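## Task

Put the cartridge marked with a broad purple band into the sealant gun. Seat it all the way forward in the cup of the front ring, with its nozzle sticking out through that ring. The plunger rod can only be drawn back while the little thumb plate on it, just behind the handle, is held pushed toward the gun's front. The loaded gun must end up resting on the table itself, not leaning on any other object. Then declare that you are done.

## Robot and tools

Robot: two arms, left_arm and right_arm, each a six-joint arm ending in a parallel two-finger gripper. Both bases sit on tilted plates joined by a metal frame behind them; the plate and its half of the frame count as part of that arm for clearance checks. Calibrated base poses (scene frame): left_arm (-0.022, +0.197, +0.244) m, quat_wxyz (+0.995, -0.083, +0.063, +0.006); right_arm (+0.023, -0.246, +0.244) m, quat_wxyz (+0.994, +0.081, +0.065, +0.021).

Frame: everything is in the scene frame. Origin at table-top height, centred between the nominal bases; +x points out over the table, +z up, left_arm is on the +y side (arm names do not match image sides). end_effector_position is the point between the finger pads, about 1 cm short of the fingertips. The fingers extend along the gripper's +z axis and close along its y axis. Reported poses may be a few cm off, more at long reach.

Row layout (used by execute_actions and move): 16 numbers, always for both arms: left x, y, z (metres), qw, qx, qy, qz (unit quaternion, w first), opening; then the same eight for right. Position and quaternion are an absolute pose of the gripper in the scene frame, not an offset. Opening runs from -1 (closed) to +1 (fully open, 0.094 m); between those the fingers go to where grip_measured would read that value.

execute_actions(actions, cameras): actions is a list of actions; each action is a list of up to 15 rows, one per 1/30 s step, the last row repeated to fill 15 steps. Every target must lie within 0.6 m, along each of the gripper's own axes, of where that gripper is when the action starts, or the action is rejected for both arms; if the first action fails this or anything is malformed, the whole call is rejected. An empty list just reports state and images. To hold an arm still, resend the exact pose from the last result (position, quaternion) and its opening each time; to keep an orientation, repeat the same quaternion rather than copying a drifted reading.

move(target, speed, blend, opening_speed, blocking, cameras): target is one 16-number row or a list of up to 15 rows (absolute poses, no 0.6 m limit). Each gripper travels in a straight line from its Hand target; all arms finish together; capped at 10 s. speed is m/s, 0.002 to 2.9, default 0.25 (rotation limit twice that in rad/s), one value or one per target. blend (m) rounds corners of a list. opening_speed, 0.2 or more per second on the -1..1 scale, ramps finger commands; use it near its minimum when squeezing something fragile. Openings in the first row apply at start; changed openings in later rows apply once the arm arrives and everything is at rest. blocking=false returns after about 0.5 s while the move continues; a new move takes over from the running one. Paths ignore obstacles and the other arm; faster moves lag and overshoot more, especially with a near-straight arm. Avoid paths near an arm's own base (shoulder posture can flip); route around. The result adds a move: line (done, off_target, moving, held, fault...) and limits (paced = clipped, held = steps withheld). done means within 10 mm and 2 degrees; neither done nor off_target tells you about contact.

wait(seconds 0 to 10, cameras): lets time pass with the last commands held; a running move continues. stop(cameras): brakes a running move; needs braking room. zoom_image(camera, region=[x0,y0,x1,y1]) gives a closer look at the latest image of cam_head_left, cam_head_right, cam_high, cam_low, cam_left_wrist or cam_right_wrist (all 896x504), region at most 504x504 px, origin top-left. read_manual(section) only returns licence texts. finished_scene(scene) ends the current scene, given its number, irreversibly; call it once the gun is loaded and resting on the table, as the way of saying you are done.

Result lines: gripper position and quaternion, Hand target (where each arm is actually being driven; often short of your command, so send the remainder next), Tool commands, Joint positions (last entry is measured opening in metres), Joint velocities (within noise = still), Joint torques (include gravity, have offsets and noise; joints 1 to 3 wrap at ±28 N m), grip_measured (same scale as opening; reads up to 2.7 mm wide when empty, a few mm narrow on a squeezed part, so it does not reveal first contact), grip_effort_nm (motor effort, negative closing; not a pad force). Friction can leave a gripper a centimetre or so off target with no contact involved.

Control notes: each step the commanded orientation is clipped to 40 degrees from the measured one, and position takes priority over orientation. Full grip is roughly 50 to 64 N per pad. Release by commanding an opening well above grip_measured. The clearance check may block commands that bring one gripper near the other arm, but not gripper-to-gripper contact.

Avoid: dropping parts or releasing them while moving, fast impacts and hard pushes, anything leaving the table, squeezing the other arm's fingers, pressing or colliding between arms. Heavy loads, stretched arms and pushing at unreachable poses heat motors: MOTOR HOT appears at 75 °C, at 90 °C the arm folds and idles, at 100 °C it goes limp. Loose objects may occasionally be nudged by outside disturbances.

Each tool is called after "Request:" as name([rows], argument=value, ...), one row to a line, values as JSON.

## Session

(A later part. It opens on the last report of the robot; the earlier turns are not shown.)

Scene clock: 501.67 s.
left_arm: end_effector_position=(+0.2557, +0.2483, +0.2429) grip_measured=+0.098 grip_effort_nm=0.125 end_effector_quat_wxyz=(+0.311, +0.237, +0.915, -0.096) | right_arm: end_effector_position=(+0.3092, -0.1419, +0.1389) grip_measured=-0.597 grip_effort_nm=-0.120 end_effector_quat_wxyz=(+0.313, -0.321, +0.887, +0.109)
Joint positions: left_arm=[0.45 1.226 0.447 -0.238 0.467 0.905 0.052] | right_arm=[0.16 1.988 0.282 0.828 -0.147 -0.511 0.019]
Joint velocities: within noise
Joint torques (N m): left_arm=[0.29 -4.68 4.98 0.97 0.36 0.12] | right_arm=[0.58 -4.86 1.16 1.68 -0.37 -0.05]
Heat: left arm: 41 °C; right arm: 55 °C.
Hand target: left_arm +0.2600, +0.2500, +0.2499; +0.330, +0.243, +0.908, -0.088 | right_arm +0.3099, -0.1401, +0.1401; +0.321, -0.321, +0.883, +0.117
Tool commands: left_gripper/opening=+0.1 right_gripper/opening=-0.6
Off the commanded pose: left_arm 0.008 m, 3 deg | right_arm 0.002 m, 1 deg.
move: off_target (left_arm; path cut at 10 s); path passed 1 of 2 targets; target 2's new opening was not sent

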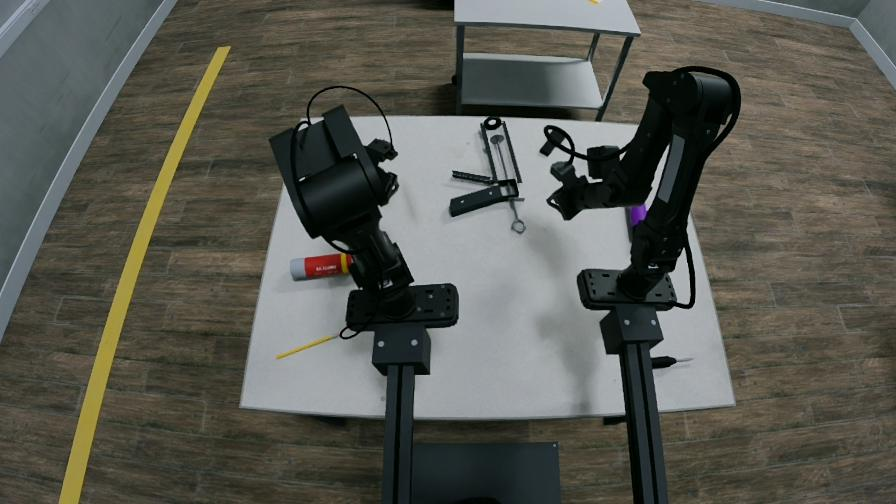

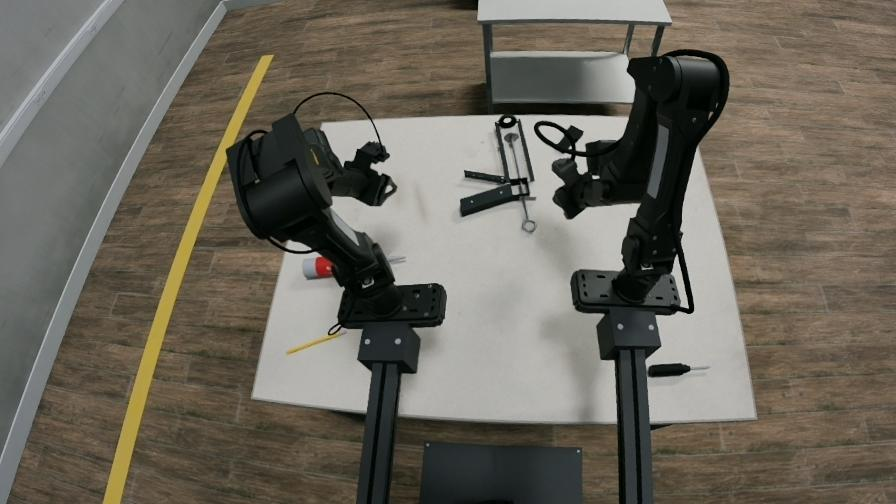

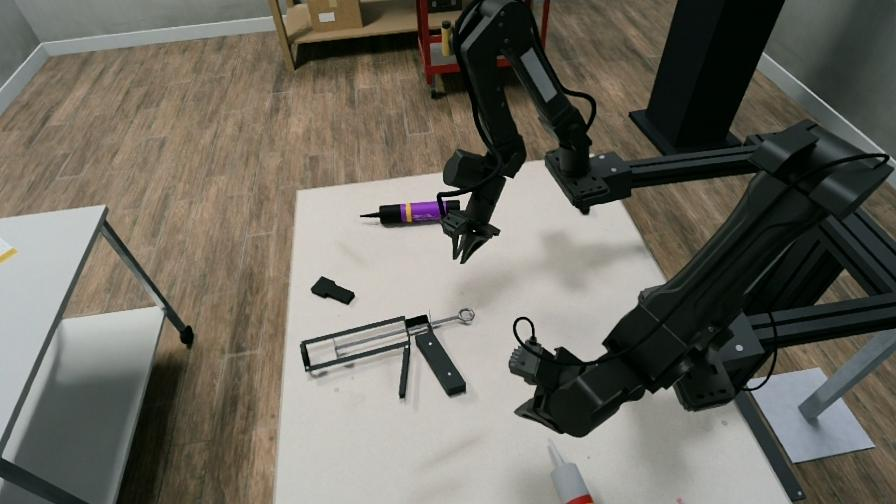

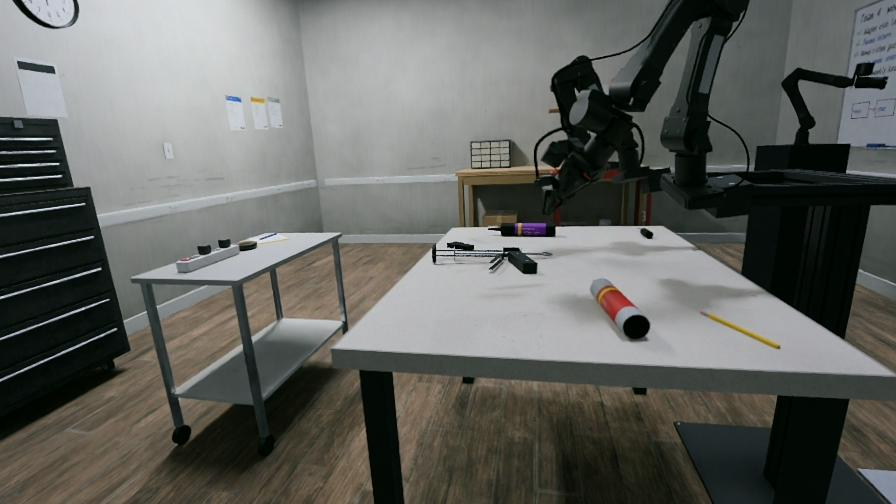

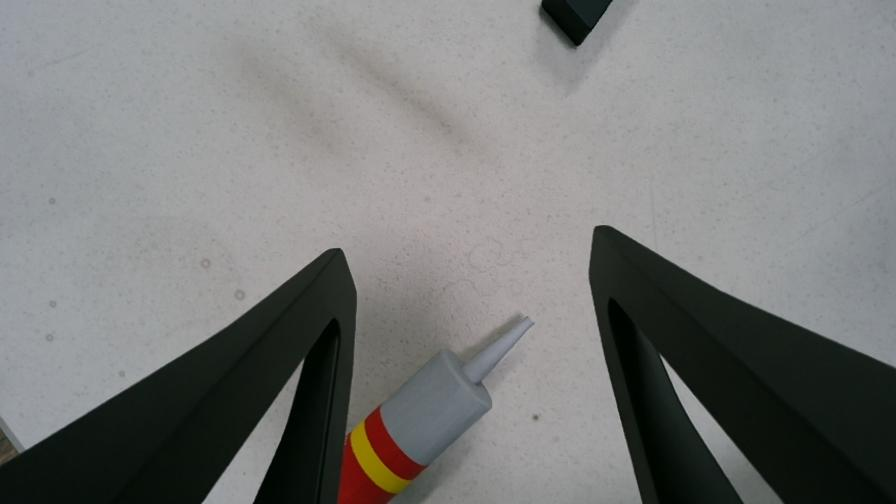

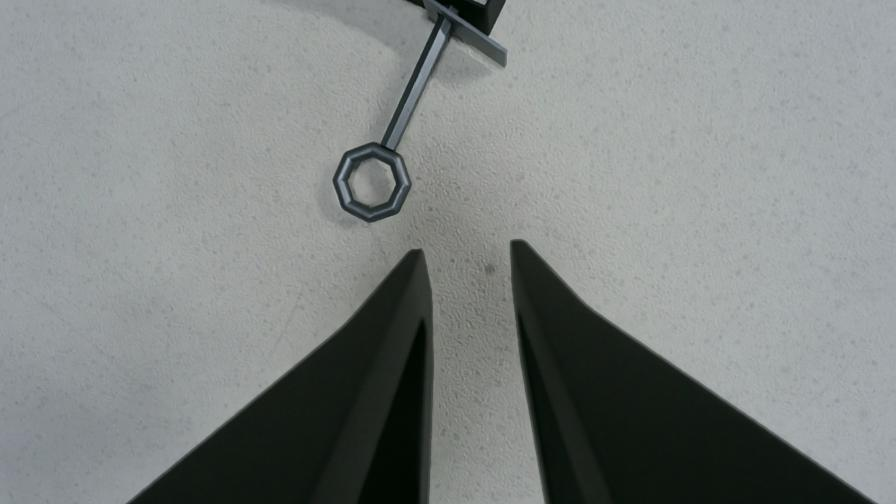

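Request:
move([
  [0.25, 0.12, 0.2, 0.3303, 0.2432, 0.9077, -0.0885, 0.1, 0.31, -0.16, 0.14, 0.3214, -0.3214, 0.8830, 0.1170, -1],
  [0.245, -0.01, 0.11, 0.3303, 0.2432, 0.9077, -0.0885, 0.1, 0.31, -0.16, 0.14, 0.3214, -0.3214, 0.8830, 0.1170, -1],
], speed=[0.2,0.15], cameras=["cam_left_wrist","cam_right_wrist","cam_high"])

Scene clock: 506.30 s.
left_arm: end_effector_position=(+0.2451, -0.0062, +0.1114) grip_measured=+0.098 grip_effort_nm=0.120 end_effector_quat_wxyz=(+0.325, +0.247, +0.909, -0.086) | right_arm: end_effector_position=(+0.3093, -0.1615, +0.1353) grip_measured=-0.992 grip_effort_nm=-0.379 end_effector_quat_wxyz=(+0.314, -0.320, +0.887, +0.108)
Joint positions: left_arm=[-0.732 2.341 0.434 1.025 -0.285 -0.014 0.052] | right_arm=[0.06 1.988 0.271 0.828 -0.21 -0.589 0]
Joint velocities: within noise
Joint torques (N m): left_arm=[-2.91 -4.53 1.58 1.49 -0.07 -0.11] | right_arm=[0.55 -7.35 0.9 1.25 -0.43 -0.04]
Heat: left arm: 39 °C; right arm: 54 °C.
Hand target: left_arm +0.2449, -0.0099, +0.1100; +0.330, +0.243, +0.908, -0.089 | right_arm +0.3100, -0.1600, +0.1399; +0.321, -0.321, +0.883, +0.117
Off the commanded pose: left_arm 0.004 m, 1 deg | right_arm 0.005 m, 1 deg.
move: done
Images, in order (width x height): cam_high 896x504, cam_left_wrist 896x504, cam_right_wrist 896x504.

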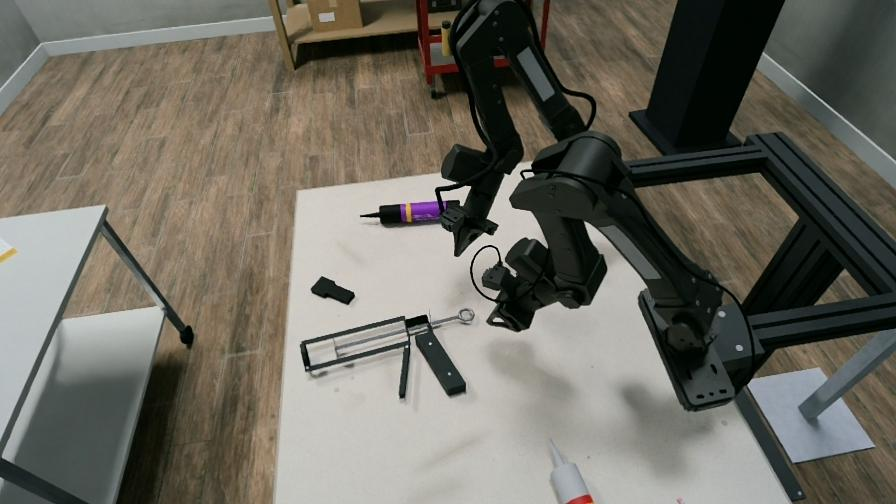

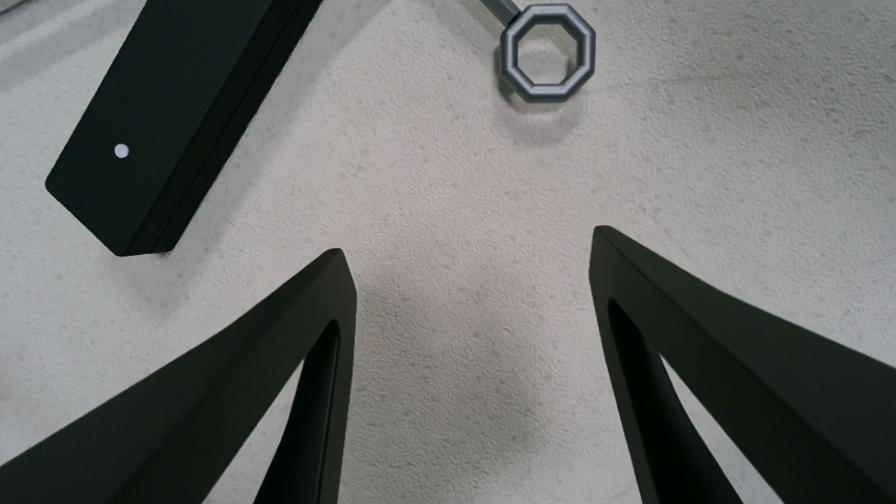

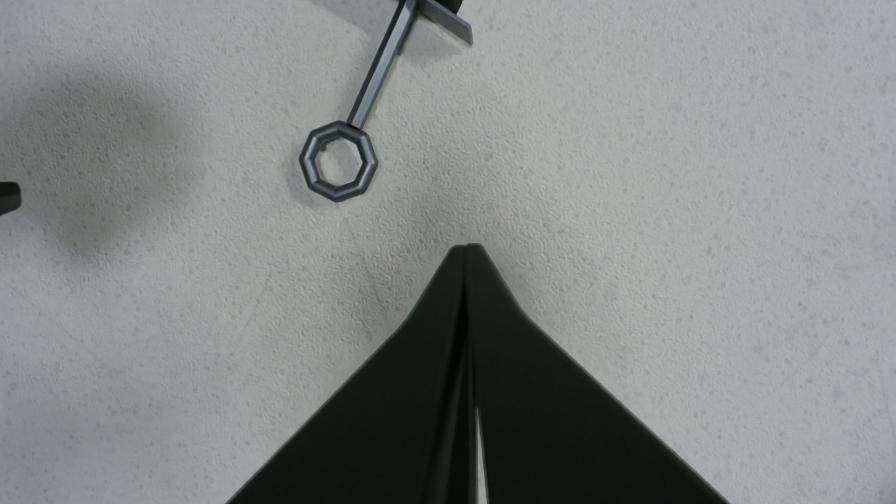

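Request:
move([
  [0.2668, -0.063, 0.060, 0.3303, 0.2432, 0.9077, -0.0885, 0.1, 0.31, -0.16, 0.14, 0.3214, -0.3214, 0.8830, 0.1170, -1],
], speed=[0.12], cameras=["cam_left_wrist"])

Scene clock: 514.63 s.
left_arm: end_effector_position=(+0.2746, -0.0616, +0.0683) grip_measured=+0.098 grip_effort_nm=0.129 end_effector_quat_wxyz=(+0.340, +0.239, +0.905, -0.092) | right_arm: end_effector_position=(+0.3093, -0.1615, +0.1353) grip_measured=-0.992 grip_effort_nm=-0.383 end_effector_quat_wxyz=(+0.314, -0.320, +0.887, +0.108)
Joint positions: left_arm=[-0.778 2.593 0.73 1.005 -0.317 -0.054 0.052] | right_arm=[0.06 1.988 0.271 0.828 -0.21 -0.589 0]
Joint velocities: within noise
Joint torques (N m): left_arm=[-3.69 -5.82 2.02 1.18 -0.12 -0.12] | right_arm=[0.54 -7.28 0.94 1.28 -0.4 -0.05]
Heat: left arm: 39 °C; right arm: 52 °C.
Hand target: left_arm +0.2668, -0.0626, +0.0602; +0.330, +0.243, +0.908, -0.088 | right_arm +0.3101, -0.1600, +0.1399; +0.322, -0.321, +0.883, +0.117
Off the commanded pose: left_arm 0.011 m, 1 deg | right_arm 0.005 m, 1 deg.
move: off_target (left_arm)
Images, in order (width x height): cam_left_wrist 896x504.

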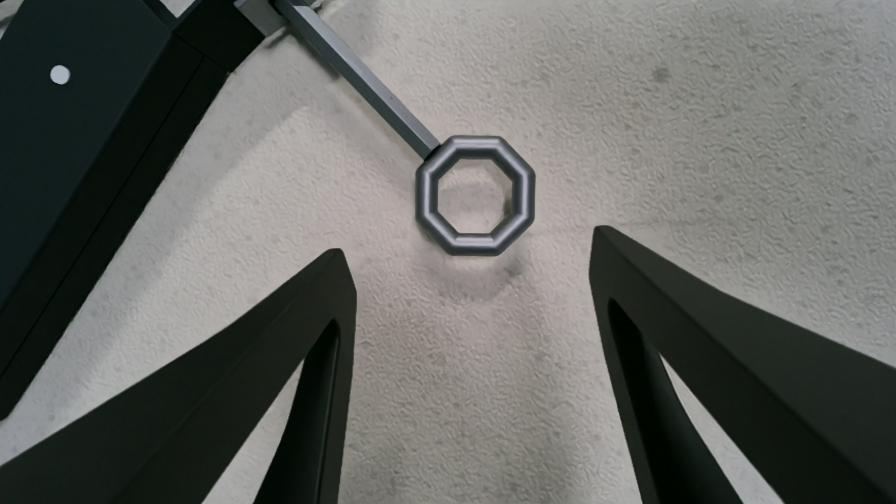

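Request:
move([
  [0.285, -0.0785, 0.013, 0.3303, 0.2432, 0.9077, -0.0885, 0.1, 0.31, -0.16, 0.14, 0.3214, -0.3214, 0.8830, 0.1170, -1],
], speed=[0.08], cameras=["cam_left_wrist"])

Scene clock: 518.17 s.
left_arm: end_effector_position=(+0.2893, -0.0813, +0.0230) grip_measured=+0.098 grip_effort_nm=0.125 end_effector_quat_wxyz=(+0.339, +0.236, +0.906, -0.092) | right_arm: end_effector_position=(+0.3093, -0.1615, +0.1353) grip_measured=-0.992 grip_effort_nm=-0.383 end_effector_quat_wxyz=(+0.314, -0.320, +0.887, +0.108)
Joint positions: left_arm=[-0.762 2.786 0.926 1.005 -0.309 -0.047 0.052] | right_arm=[0.06 1.988 0.271 0.828 -0.21 -0.589 0]
Joint velocities: within noise
Joint torques (N m): left_arm=[-1.76 -6.52 2.24 1.23 0.03 0.15] | right_arm=[0.5 -7.32 0.85 1.24 -0.4 -0.05]
Heat: left arm: 39 °C; right arm: 52 °C.
Hand target: left_arm +0.2848, -0.0785, +0.0134; +0.330, +0.243, +0.908, -0.089 | right_arm +0.3101, -0.1601, +0.1399; +0.322, -0.321, +0.883, +0.117
Off the commanded pose: left_arm 0.011 m, 1 deg | right_arm 0.005 m, 1 deg.
move: off_target (left_arm)
Images, in order (width x height): cam_left_wrist 896x504.

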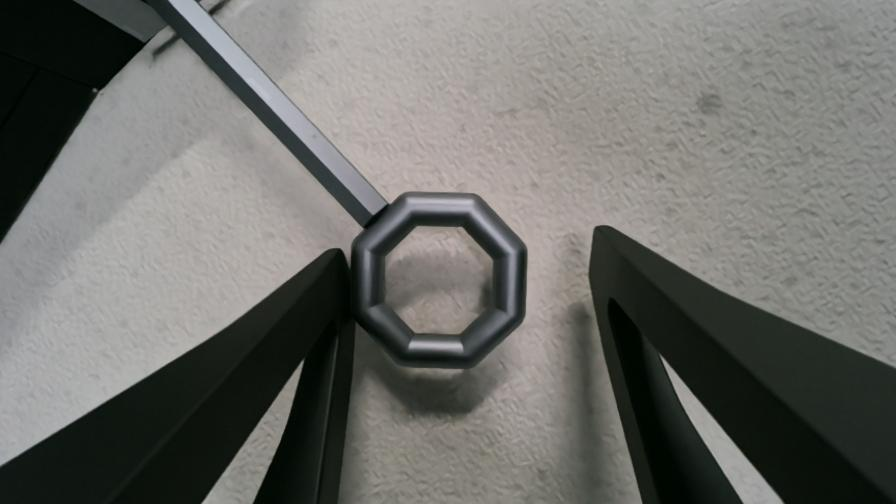

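Request:
move([
  [0.289, -0.0705, 0.011, 0.3303, 0.2432, 0.9077, -0.0885, 0.1, 0.31, -0.16, 0.14, 0.3214, -0.3214, 0.8830, 0.1170, -1],
  [0.289, -0.0705, 0.011, 0.3303, 0.2432, 0.9077, -0.0885, -0.6, 0.31, -0.16, 0.14, 0.3214, -0.3214, 0.8830, 0.1170, -1],
], speed=[0.08,0.05], opening_speed=0.8, cameras=["cam_left_wrist","cam_right_wrist"])

Scene clock: 524.10 s.
left_arm: end_effector_position=(+0.2936, -0.0756, +0.0203) grip_measured=-0.242 grip_effort_nm=-1.028 end_effector_quat_wxyz=(+0.335, +0.240, +0.906, -0.094) | right_arm: end_effector_position=(+0.3093, -0.1615, +0.1353) grip_measured=-0.992 grip_effort_nm=-0.379 end_effector_quat_wxyz=(+0.314, -0.320, +0.887, +0.108)
Joint positions: left_arm=[-0.732 2.786 0.926 1.005 -0.28 -0.019 0.036] | right_arm=[0.06 1.988 0.271 0.828 -0.21 -0.589 0]
Joint velocities: within noise
Joint torques (N m): left_arm=[-1.91 -6.3 1.43 1.4 -0.05 0.11] | right_arm=[0.46 -7.32 0.92 1.27 -0.41 -0.04]
Heat: left arm: 38 °C; right arm: 51 °C.
Hand target: left_arm +0.2890, -0.0704, +0.0114; +0.330, +0.243, +0.908, -0.088 | right_arm +0.3101, -0.1601, +0.1399; +0.322, -0.321, +0.883, +0.117
Off the commanded pose: left_arm 0.012 m, 1 deg | right_arm 0.005 m, 1 deg.
move: off_target (left_arm); target 2's new opening was sent with left_arm's hand 0.011 m and 1 deg from that target
Images, in order (width x height): cam_left_wrist 896x504, cam_right_wrist 896x504.

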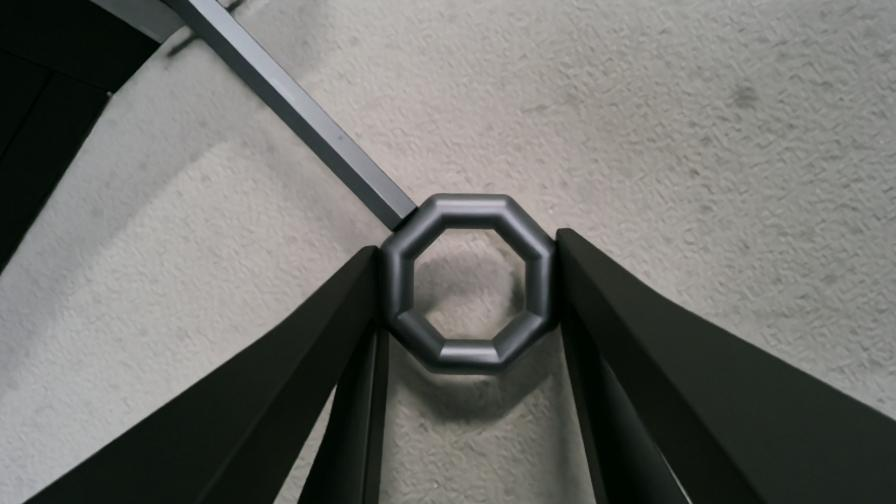

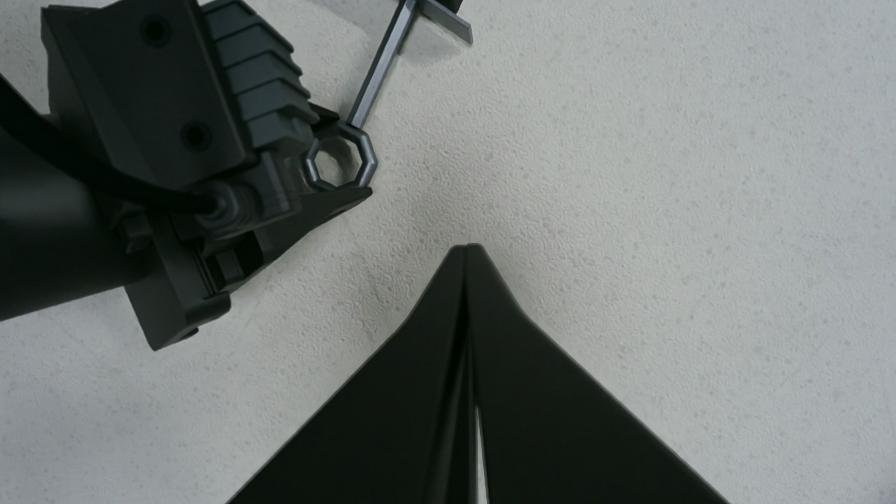

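Request:
move([
  [0.289, -0.0705, 0.013, 0.3303, 0.2432, 0.9077, -0.0885, 0.15, 0.31, -0.16, 0.14, 0.3214, -0.3214, 0.8830, 0.1170, -1],
  [0.289, -0.0725, 0.016, 0.4460, 0.2296, 0.8568, -0.1195, 0.15, 0.31, -0.16, 0.14, 0.3214, -0.3214, 0.8830, 0.1170, -1],
], speed=[0.08,0.15], cameras=["cam_left_wrist","cam_right_wrist"])

Scene clock: 547.43 s.
left_arm: end_effector_position=(+0.2920, -0.0741, +0.0200) grip_measured=+0.147 grip_effort_nm=0.144 end_effector_quat_wxyz=(+0.442, +0.226, +0.860, -0.121) | right_arm: end_effector_position=(+0.3092, -0.1615, +0.1352) grip_measured=-0.992 grip_effort_nm=-0.383 end_effector_quat_wxyz=(+0.314, -0.320, +0.887, +0.108)
Joint positions: left_arm=[-0.732 3 0.913 1.482 -0.281 0.049 0.054] | right_arm=[0.06 1.988 0.271 0.828 -0.21 -0.589 0]
Joint velocities: within noise
Joint torques (N m): left_arm=[-2.24 -5.87 0.51 1.8 0.03 0.11] | right_arm=[0.55 -7.35 0.98 1.27 -0.39 -0.02]
Heat: left arm: 37 °C; right arm: 50 °C.
Hand target: left_arm +0.2891, -0.0724, +0.0162; +0.446, +0.229, +0.857, -0.119 | right_arm +0.3100, -0.1600, +0.1399; +0.322, -0.321, +0.883, +0.117
Off the commanded pose: left_arm 0.005 m, 1 deg | right_arm 0.005 m, 1 deg.
move: done
Images, in order (width x height): cam_left_wrist 896x504, cam_right_wrist 896x504.

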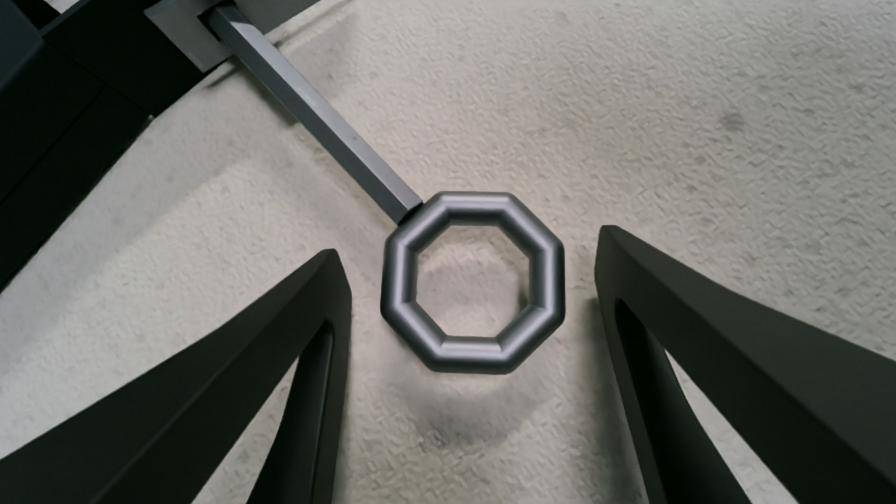

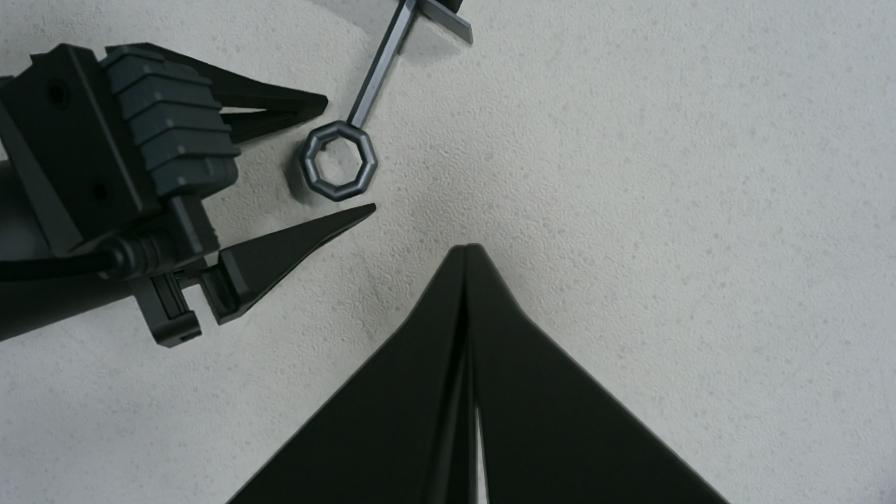

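Request:
move([
  [0.289, -0.0725, 0.016, 0.4460, 0.2296, 0.8568, -0.1195, 0.15, 0.365, -0.15, 0.08, 0.3214, -0.3214, 0.8830, 0.1170, -1],
  [0.289, -0.0725, 0.016, 0.4460, 0.2296, 0.8568, -0.1195, -0.6, 0.354, -0.112, 0.045, 0.3214, -0.3214, 0.8830, 0.1170, -1],
], speed=[0.12,0.1], opening_speed=0.8, cameras=["cam_left_wrist","cam_right_wrist"])

Scene clock: 553.33 s.
left_arm: end_effector_position=(+0.2919, -0.0746, +0.0202) grip_measured=-0.243 grip_effort_nm=-1.023 end_effector_quat_wxyz=(+0.443, +0.227, +0.859, -0.121) | right_arm: end_effector_position=(+0.3513, -0.1172, +0.0443) grip_measured=-0.992 grip_effort_nm=-0.383 end_effector_quat_wxyz=(+0.312, -0.321, +0.887, +0.115)
Joint positions: left_arm=[-0.732 3 0.913 1.483 -0.278 0.052 0.036] | right_arm=[0.148 2.533 0.616 1.033 -0.166 -0.518 0]
Joint velocities: within noise
Joint torques (N m): left_arm=[-2.19 -6.01 0.65 1.72 0.02 0.15] | right_arm=[2.82 -6.9 0.85 1.63 -0.15 0.08]
Heat: left arm: 37 °C; right arm: 50 °C.
Hand target: left_arm +0.2890, -0.0725, +0.0161; +0.446, +0.230, +0.857, -0.119 | right_arm +0.3538, -0.1121, +0.0451; +0.321, -0.321, +0.883, +0.117
Off the commanded pose: left_arm 0.006 m, 1 deg | right_arm 0.006 m, 1 deg.
move: done
Images, in order (width x height): cam_left_wrist 896x504, cam_right_wrist 896x504.

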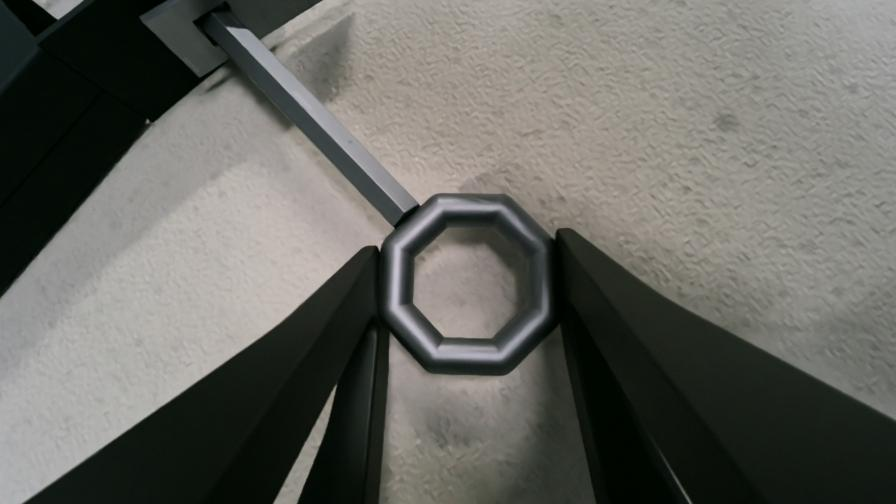

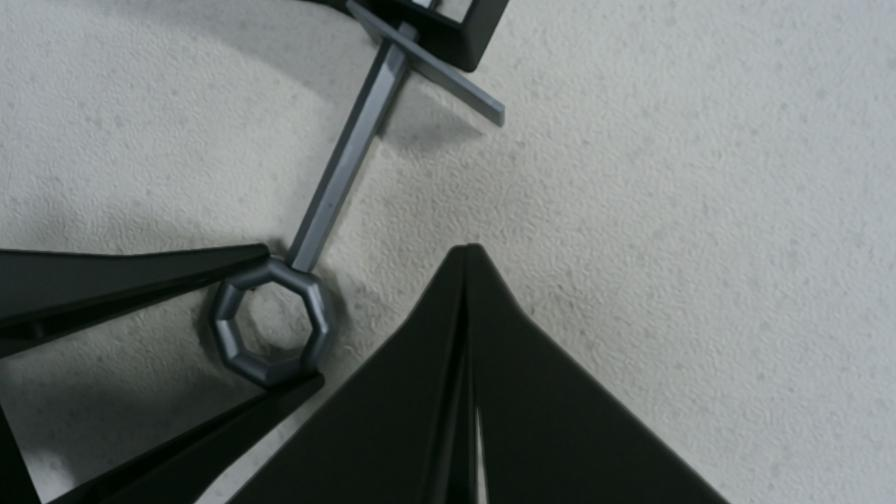

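Request:
move([
  [0.289, -0.0725, 0.016, 0.4460, 0.2296, 0.8568, -0.1195, -0.6, 0.363, -0.098, 0.024, 0.3214, -0.3214, 0.8830, 0.1170, -1],
], speed=[0.08], cameras=["cam_left_wrist","cam_right_wrist"])

Scene clock: 558.03 s.
left_arm: end_effector_position=(+0.2919, -0.0746, +0.0202) grip_measured=-0.243 grip_effort_nm=-1.028 end_effector_quat_wxyz=(+0.443, +0.227, +0.859, -0.121) | right_arm: end_effector_position=(+0.3626, -0.1041, +0.0238) grip_measured=-0.992 grip_effort_nm=-0.379 end_effector_quat_wxyz=(+0.314, -0.320, +0.887, +0.114)
Joint positions: left_arm=[-0.732 3 0.913 1.483 -0.278 0.052 0.036] | right_arm=[0.174 2.628 0.716 1.036 -0.148 -0.495 0]
Joint velocities: within noise
Joint torques (N m): left_arm=[-2.13 -5.85 0.51 1.73 0 0.09] | right_arm=[3.21 -7.31 0.72 1.64 -0.13 0.09]
Heat: left arm: 37 °C; right arm: 50 °C.
Hand target: left_arm +0.2890, -0.0724, +0.0161; +0.446, +0.230, +0.857, -0.119 | right_arm +0.3629, -0.0980, +0.0241; +0.321, -0.321, +0.883, +0.117
Off the commanded pose: left_arm 0.006 m, 1 deg | right_arm 0.006 m, 1 deg.
move: done
Images, in order (width x height): cam_left_wrist 896x504, cam_right_wrist 896x504.

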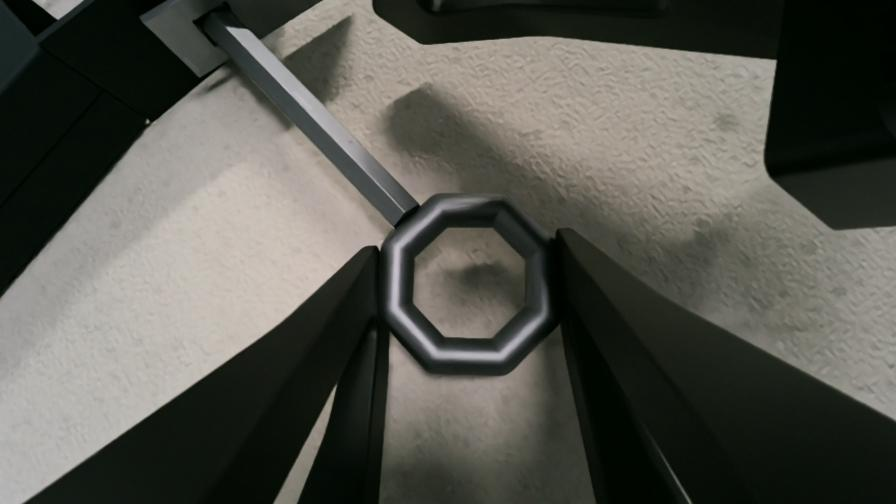

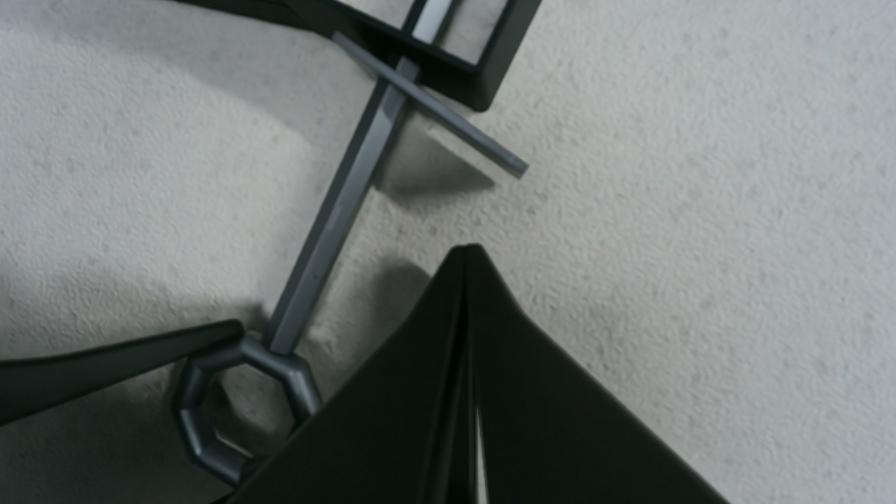

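Request:
move([
  [0.289, -0.0725, 0.016, 0.4460, 0.2296, 0.8568, -0.1195, -0.6, 0.362, -0.0925, 0.026, 0.3214, -0.3214, 0.8830, 0.1170, -1],
  [0.289, -0.0725, 0.016, 0.4460, 0.2296, 0.8568, -0.1195, -0.6, 0.384, -0.0885, 0.026, 0.3214, -0.3214, 0.8830, 0.1170, -1],
], speed=[0.05,0.04], cameras=["cam_left_wrist","cam_right_wrist"])

Scene clock: 563.80 s.
left_arm: end_effector_position=(+0.2921, -0.0746, +0.0205) grip_measured=-0.243 grip_effort_nm=-1.028 end_effector_quat_wxyz=(+0.443, +0.227, +0.859, -0.121) | right_arm: end_effector_position=(+0.3791, -0.0948, +0.0216) grip_measured=-0.992 grip_effort_nm=-0.388 end_effector_quat_wxyz=(+0.313, -0.320, +0.887, +0.113)
Joint positions: left_arm=[-0.732 3 0.913 1.485 -0.278 0.052 0.036] | right_arm=[0.194 2.628 0.79 0.963 -0.132 -0.481 0]
Joint velocities: within noise
Joint torques (N m): left_arm=[-2.07 -5.9 0.58 1.74 -0.02 0.15] | right_arm=[2.99 -9.37 1.66 1.37 -0.17 0.07]
Heat: left arm: 37 °C; right arm: 50 °C.
Hand target: left_arm +0.2891, -0.0725, +0.0162; +0.446, +0.230, +0.857, -0.119 | right_arm +0.3840, -0.0885, +0.0262; +0.322, -0.321, +0.883, +0.117
Off the commanded pose: left_arm 0.006 m, 1 deg | right_arm 0.009 m, 1 deg.
move: done
Images, in order (width x height): cam_left_wrist 896x504, cam_right_wrist 896x504.

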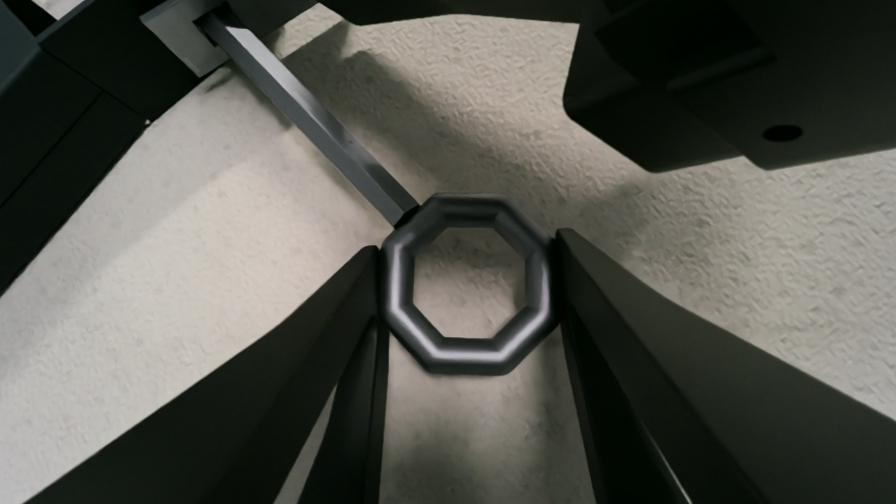

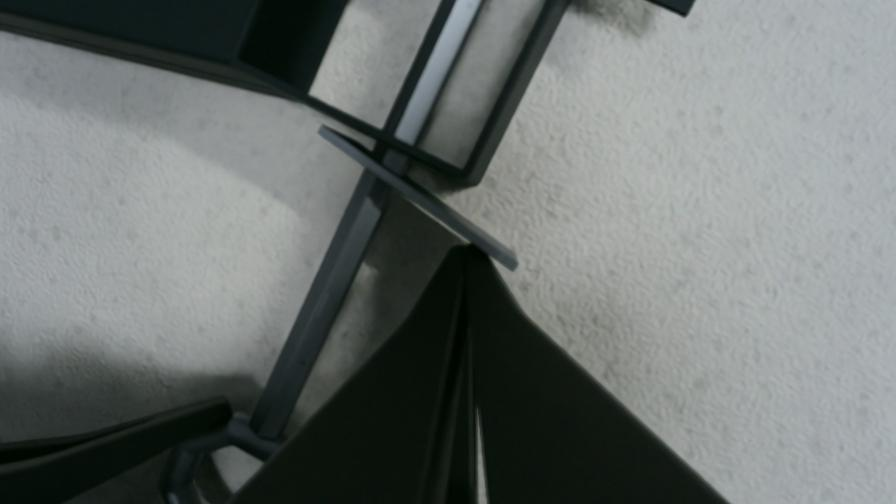

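Request:
move([
  [0.289, -0.0725, 0.016, 0.4460, 0.2296, 0.8568, -0.1195, -0.6, 0.402, -0.085, 0.026, 0.3214, -0.3214, 0.8830, 0.1170, -1],
], speed=[0.04], cameras=["cam_left_wrist","cam_right_wrist"])

Scene clock: 567.50 s.
left_arm: end_effector_position=(+0.2924, -0.0741, +0.0204) grip_measured=-0.243 grip_effort_nm=-1.023 end_effector_quat_wxyz=(+0.443, +0.226, +0.859, -0.120) | right_arm: end_effector_position=(+0.3828, -0.0922, +0.0151) grip_measured=-0.992 grip_effort_nm=-0.379 end_effector_quat_wxyz=(+0.294, -0.322, +0.892, +0.117)
Joint positions: left_arm=[-0.732 3 0.913 1.485 -0.281 0.052 0.036] | right_arm=[0.194 2.628 0.84 0.872 -0.135 -0.481 0]
Joint velocities: within noise
Joint torques (N m): left_arm=[-2.13 -5.98 0.5 1.73 0.04 0.13] | right_arm=[2.84 -10.29 3.3 1.52 -0.19 0.07]
Heat: left arm: 37 °C; right arm: 51 °C.
Hand target: left_arm +0.2891, -0.0725, +0.0162; +0.446, +0.230, +0.857, -0.119 | right_arm +0.4016, -0.0851, +0.0267; +0.322, -0.322, +0.883, +0.117
Off the commanded pose: left_arm 0.006 m, 1 deg | right_arm 0.023 m, 3 deg.
move: off_target (right_arm)
Images, in order (width x height): cam_left_wrist 896x504, cam_right_wrist 896x504.

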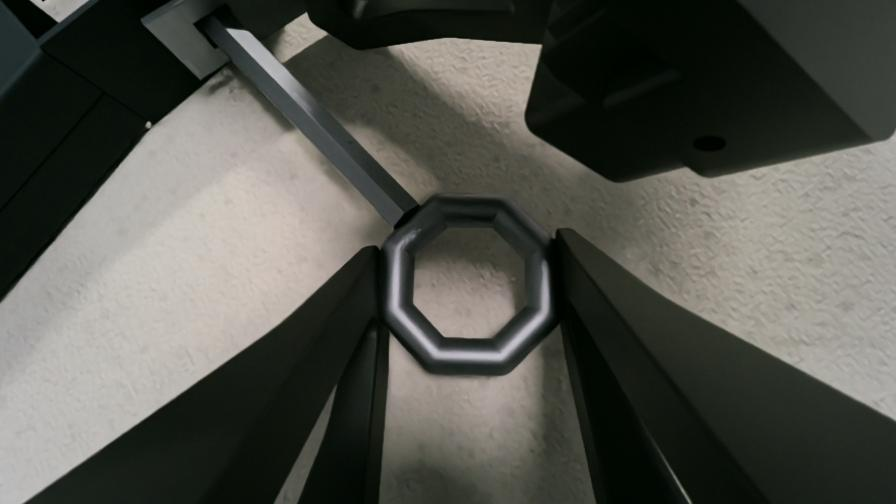

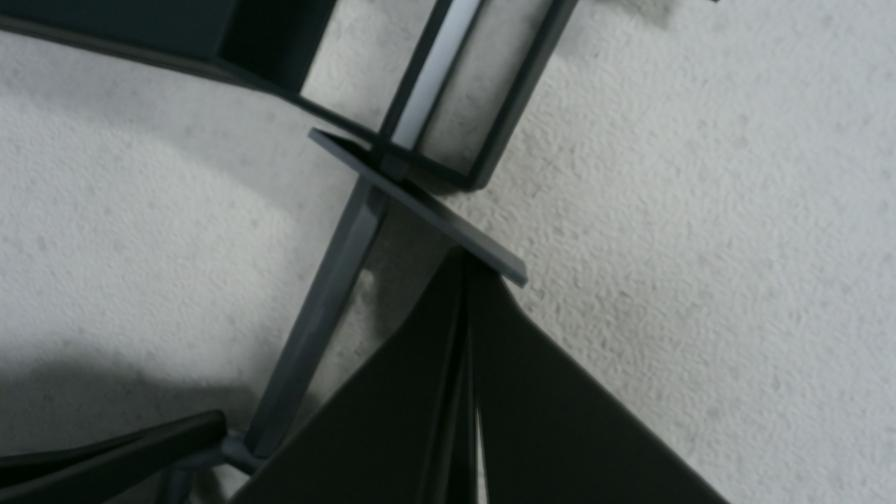

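Request:
move([
  [0.289, -0.0725, 0.016, 0.4460, 0.2296, 0.8568, -0.1195, -0.6, 0.418, -0.081, 0.040, 0.3214, -0.3214, 0.8830, 0.1170, -1],
], speed=[0.04], cameras=["cam_left_wrist","cam_right_wrist"])

Scene clock: 570.73 s.
left_arm: end_effector_position=(+0.2942, -0.0738, +0.0207) grip_measured=-0.243 grip_effort_nm=-1.038 end_effector_quat_wxyz=(+0.445, +0.224, +0.859, -0.119) | right_arm: end_effector_position=(+0.3847, -0.0910, +0.0155) grip_measured=-0.992 grip_effort_nm=-0.383 end_effector_quat_wxyz=(+0.270, -0.324, +0.898, +0.122)
Joint positions: left_arm=[-0.729 3 0.917 1.485 -0.284 0.052 0.036] | right_arm=[0.196 2.599 0.873 0.761 -0.135 -0.477 0]
Joint velocities: within noise
Joint torques (N m): left_arm=[-2.28 -6.04 0.28 1.75 0.07 0.14] | right_arm=[3.47 -13.15 3.51 1.62 -0.12 0.1]
Heat: left arm: 37 °C; right arm: 52 °C.
Hand target: left_arm +0.2890, -0.0725, +0.0162; +0.446, +0.230, +0.857, -0.119 | right_arm +0.4166, -0.0812, +0.0408; +0.321, -0.321, +0.883, +0.118
Off the commanded pose: left_arm 0.007 m, 1 deg | right_arm 0.043 m, 6 deg.
move: off_target (right_arm)
Images, in order (width x height): cam_left_wrist 896x504, cam_right_wrist 896x504.

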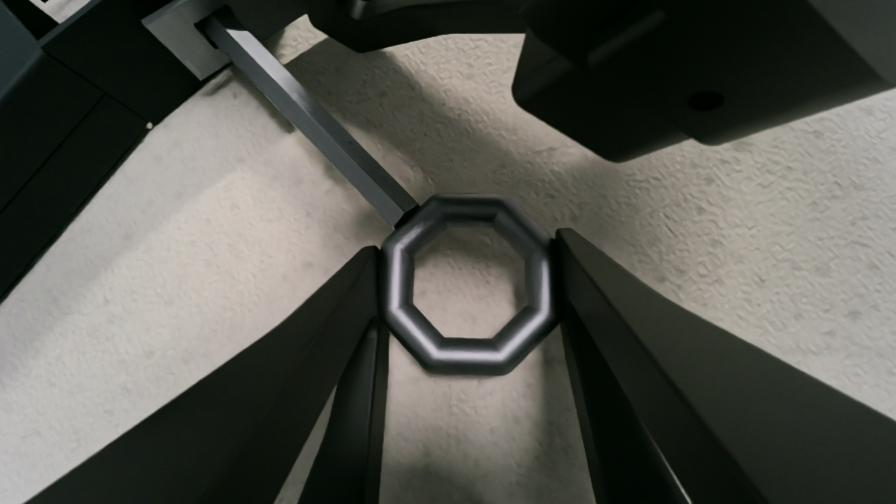

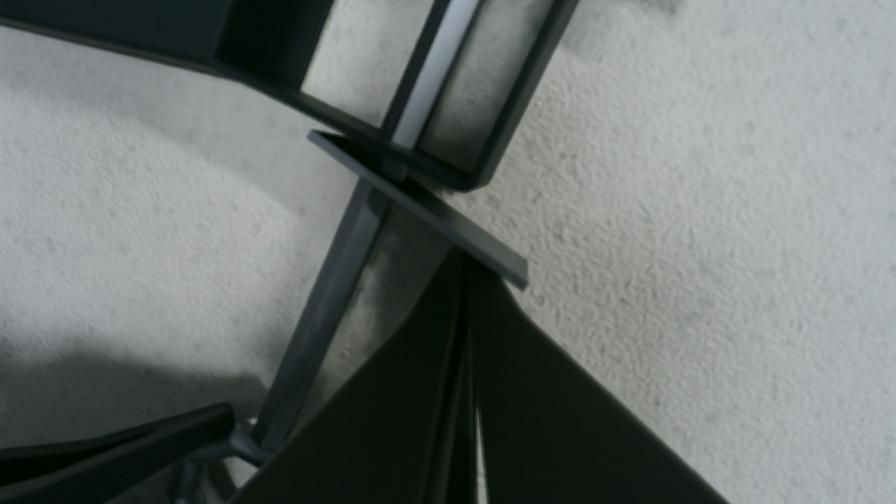

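Request:
move([
  [0.279, -0.0735, 0.016, 0.4460, 0.2296, 0.8568, -0.1195, -0.6, 0.44, -0.085, 0.055, 0.38, -0.3124, 0.8583, 0.138, -1],
], speed=[0.04], cameras=["cam_left_wrist","cam_right_wrist"])

Scene clock: 578.27 s.
left_arm: end_effector_position=(+0.2953, -0.0720, +0.0214) grip_measured=-0.243 grip_effort_nm=-1.033 end_effector_quat_wxyz=(+0.450, +0.217, +0.858, -0.117) | right_arm: end_effector_position=(+0.3880, -0.0861, +0.0212) grip_measured=-0.992 grip_effort_nm=-0.379 end_effector_quat_wxyz=(+0.286, -0.325, +0.888, +0.154)
Joint positions: left_arm=[-0.729 3.007 0.917 1.501 -0.294 0.045 0.036] | right_arm=[0.173 2.599 0.874 0.783 -0.217 -0.485 0]
Joint velocities: within noise
Joint torques (N m): left_arm=[-4.72 -5.56 -1.28 1.82 -0.04 0.03] | right_arm=[0.98 -12.79 2.74 2.71 -0.29 -0.05]
Heat: left arm: 37 °C; right arm: 52 °C.
Hand target: left_arm +0.2794, -0.0731, +0.0160; +0.446, +0.230, +0.857, -0.119 | right_arm +0.4367, -0.0865, +0.0572; +0.377, -0.315, +0.860, +0.138
Off the commanded pose: left_arm 0.017 m, 2 deg | right_arm 0.062 m, 12 deg.
move: off_target (left_arm, right_arm)
Images, in order (width x height): cam_left_wrist 896x504, cam_right_wrist 896x504.

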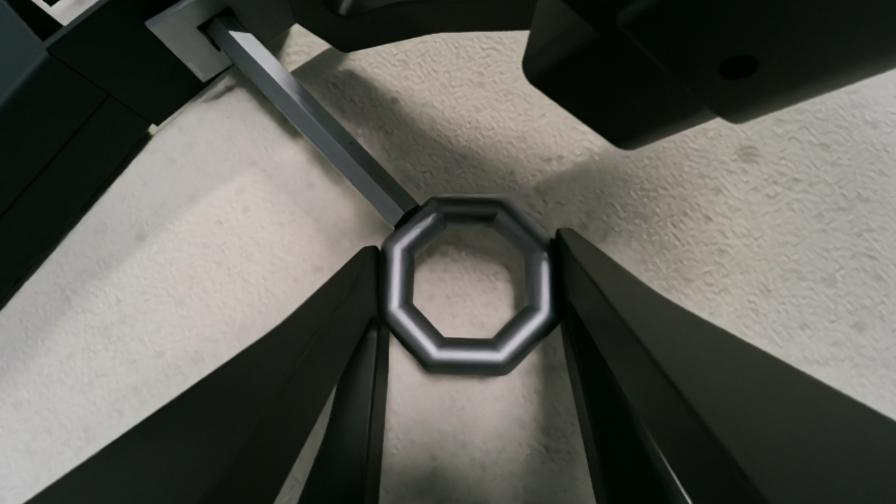

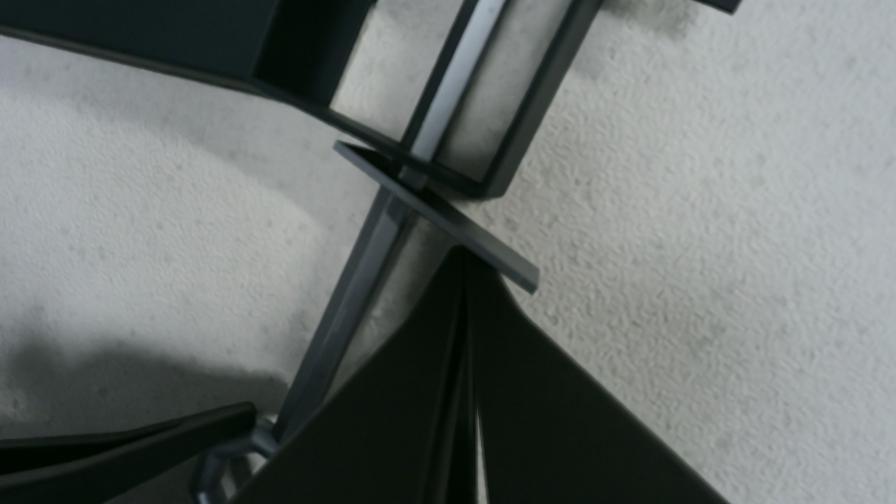

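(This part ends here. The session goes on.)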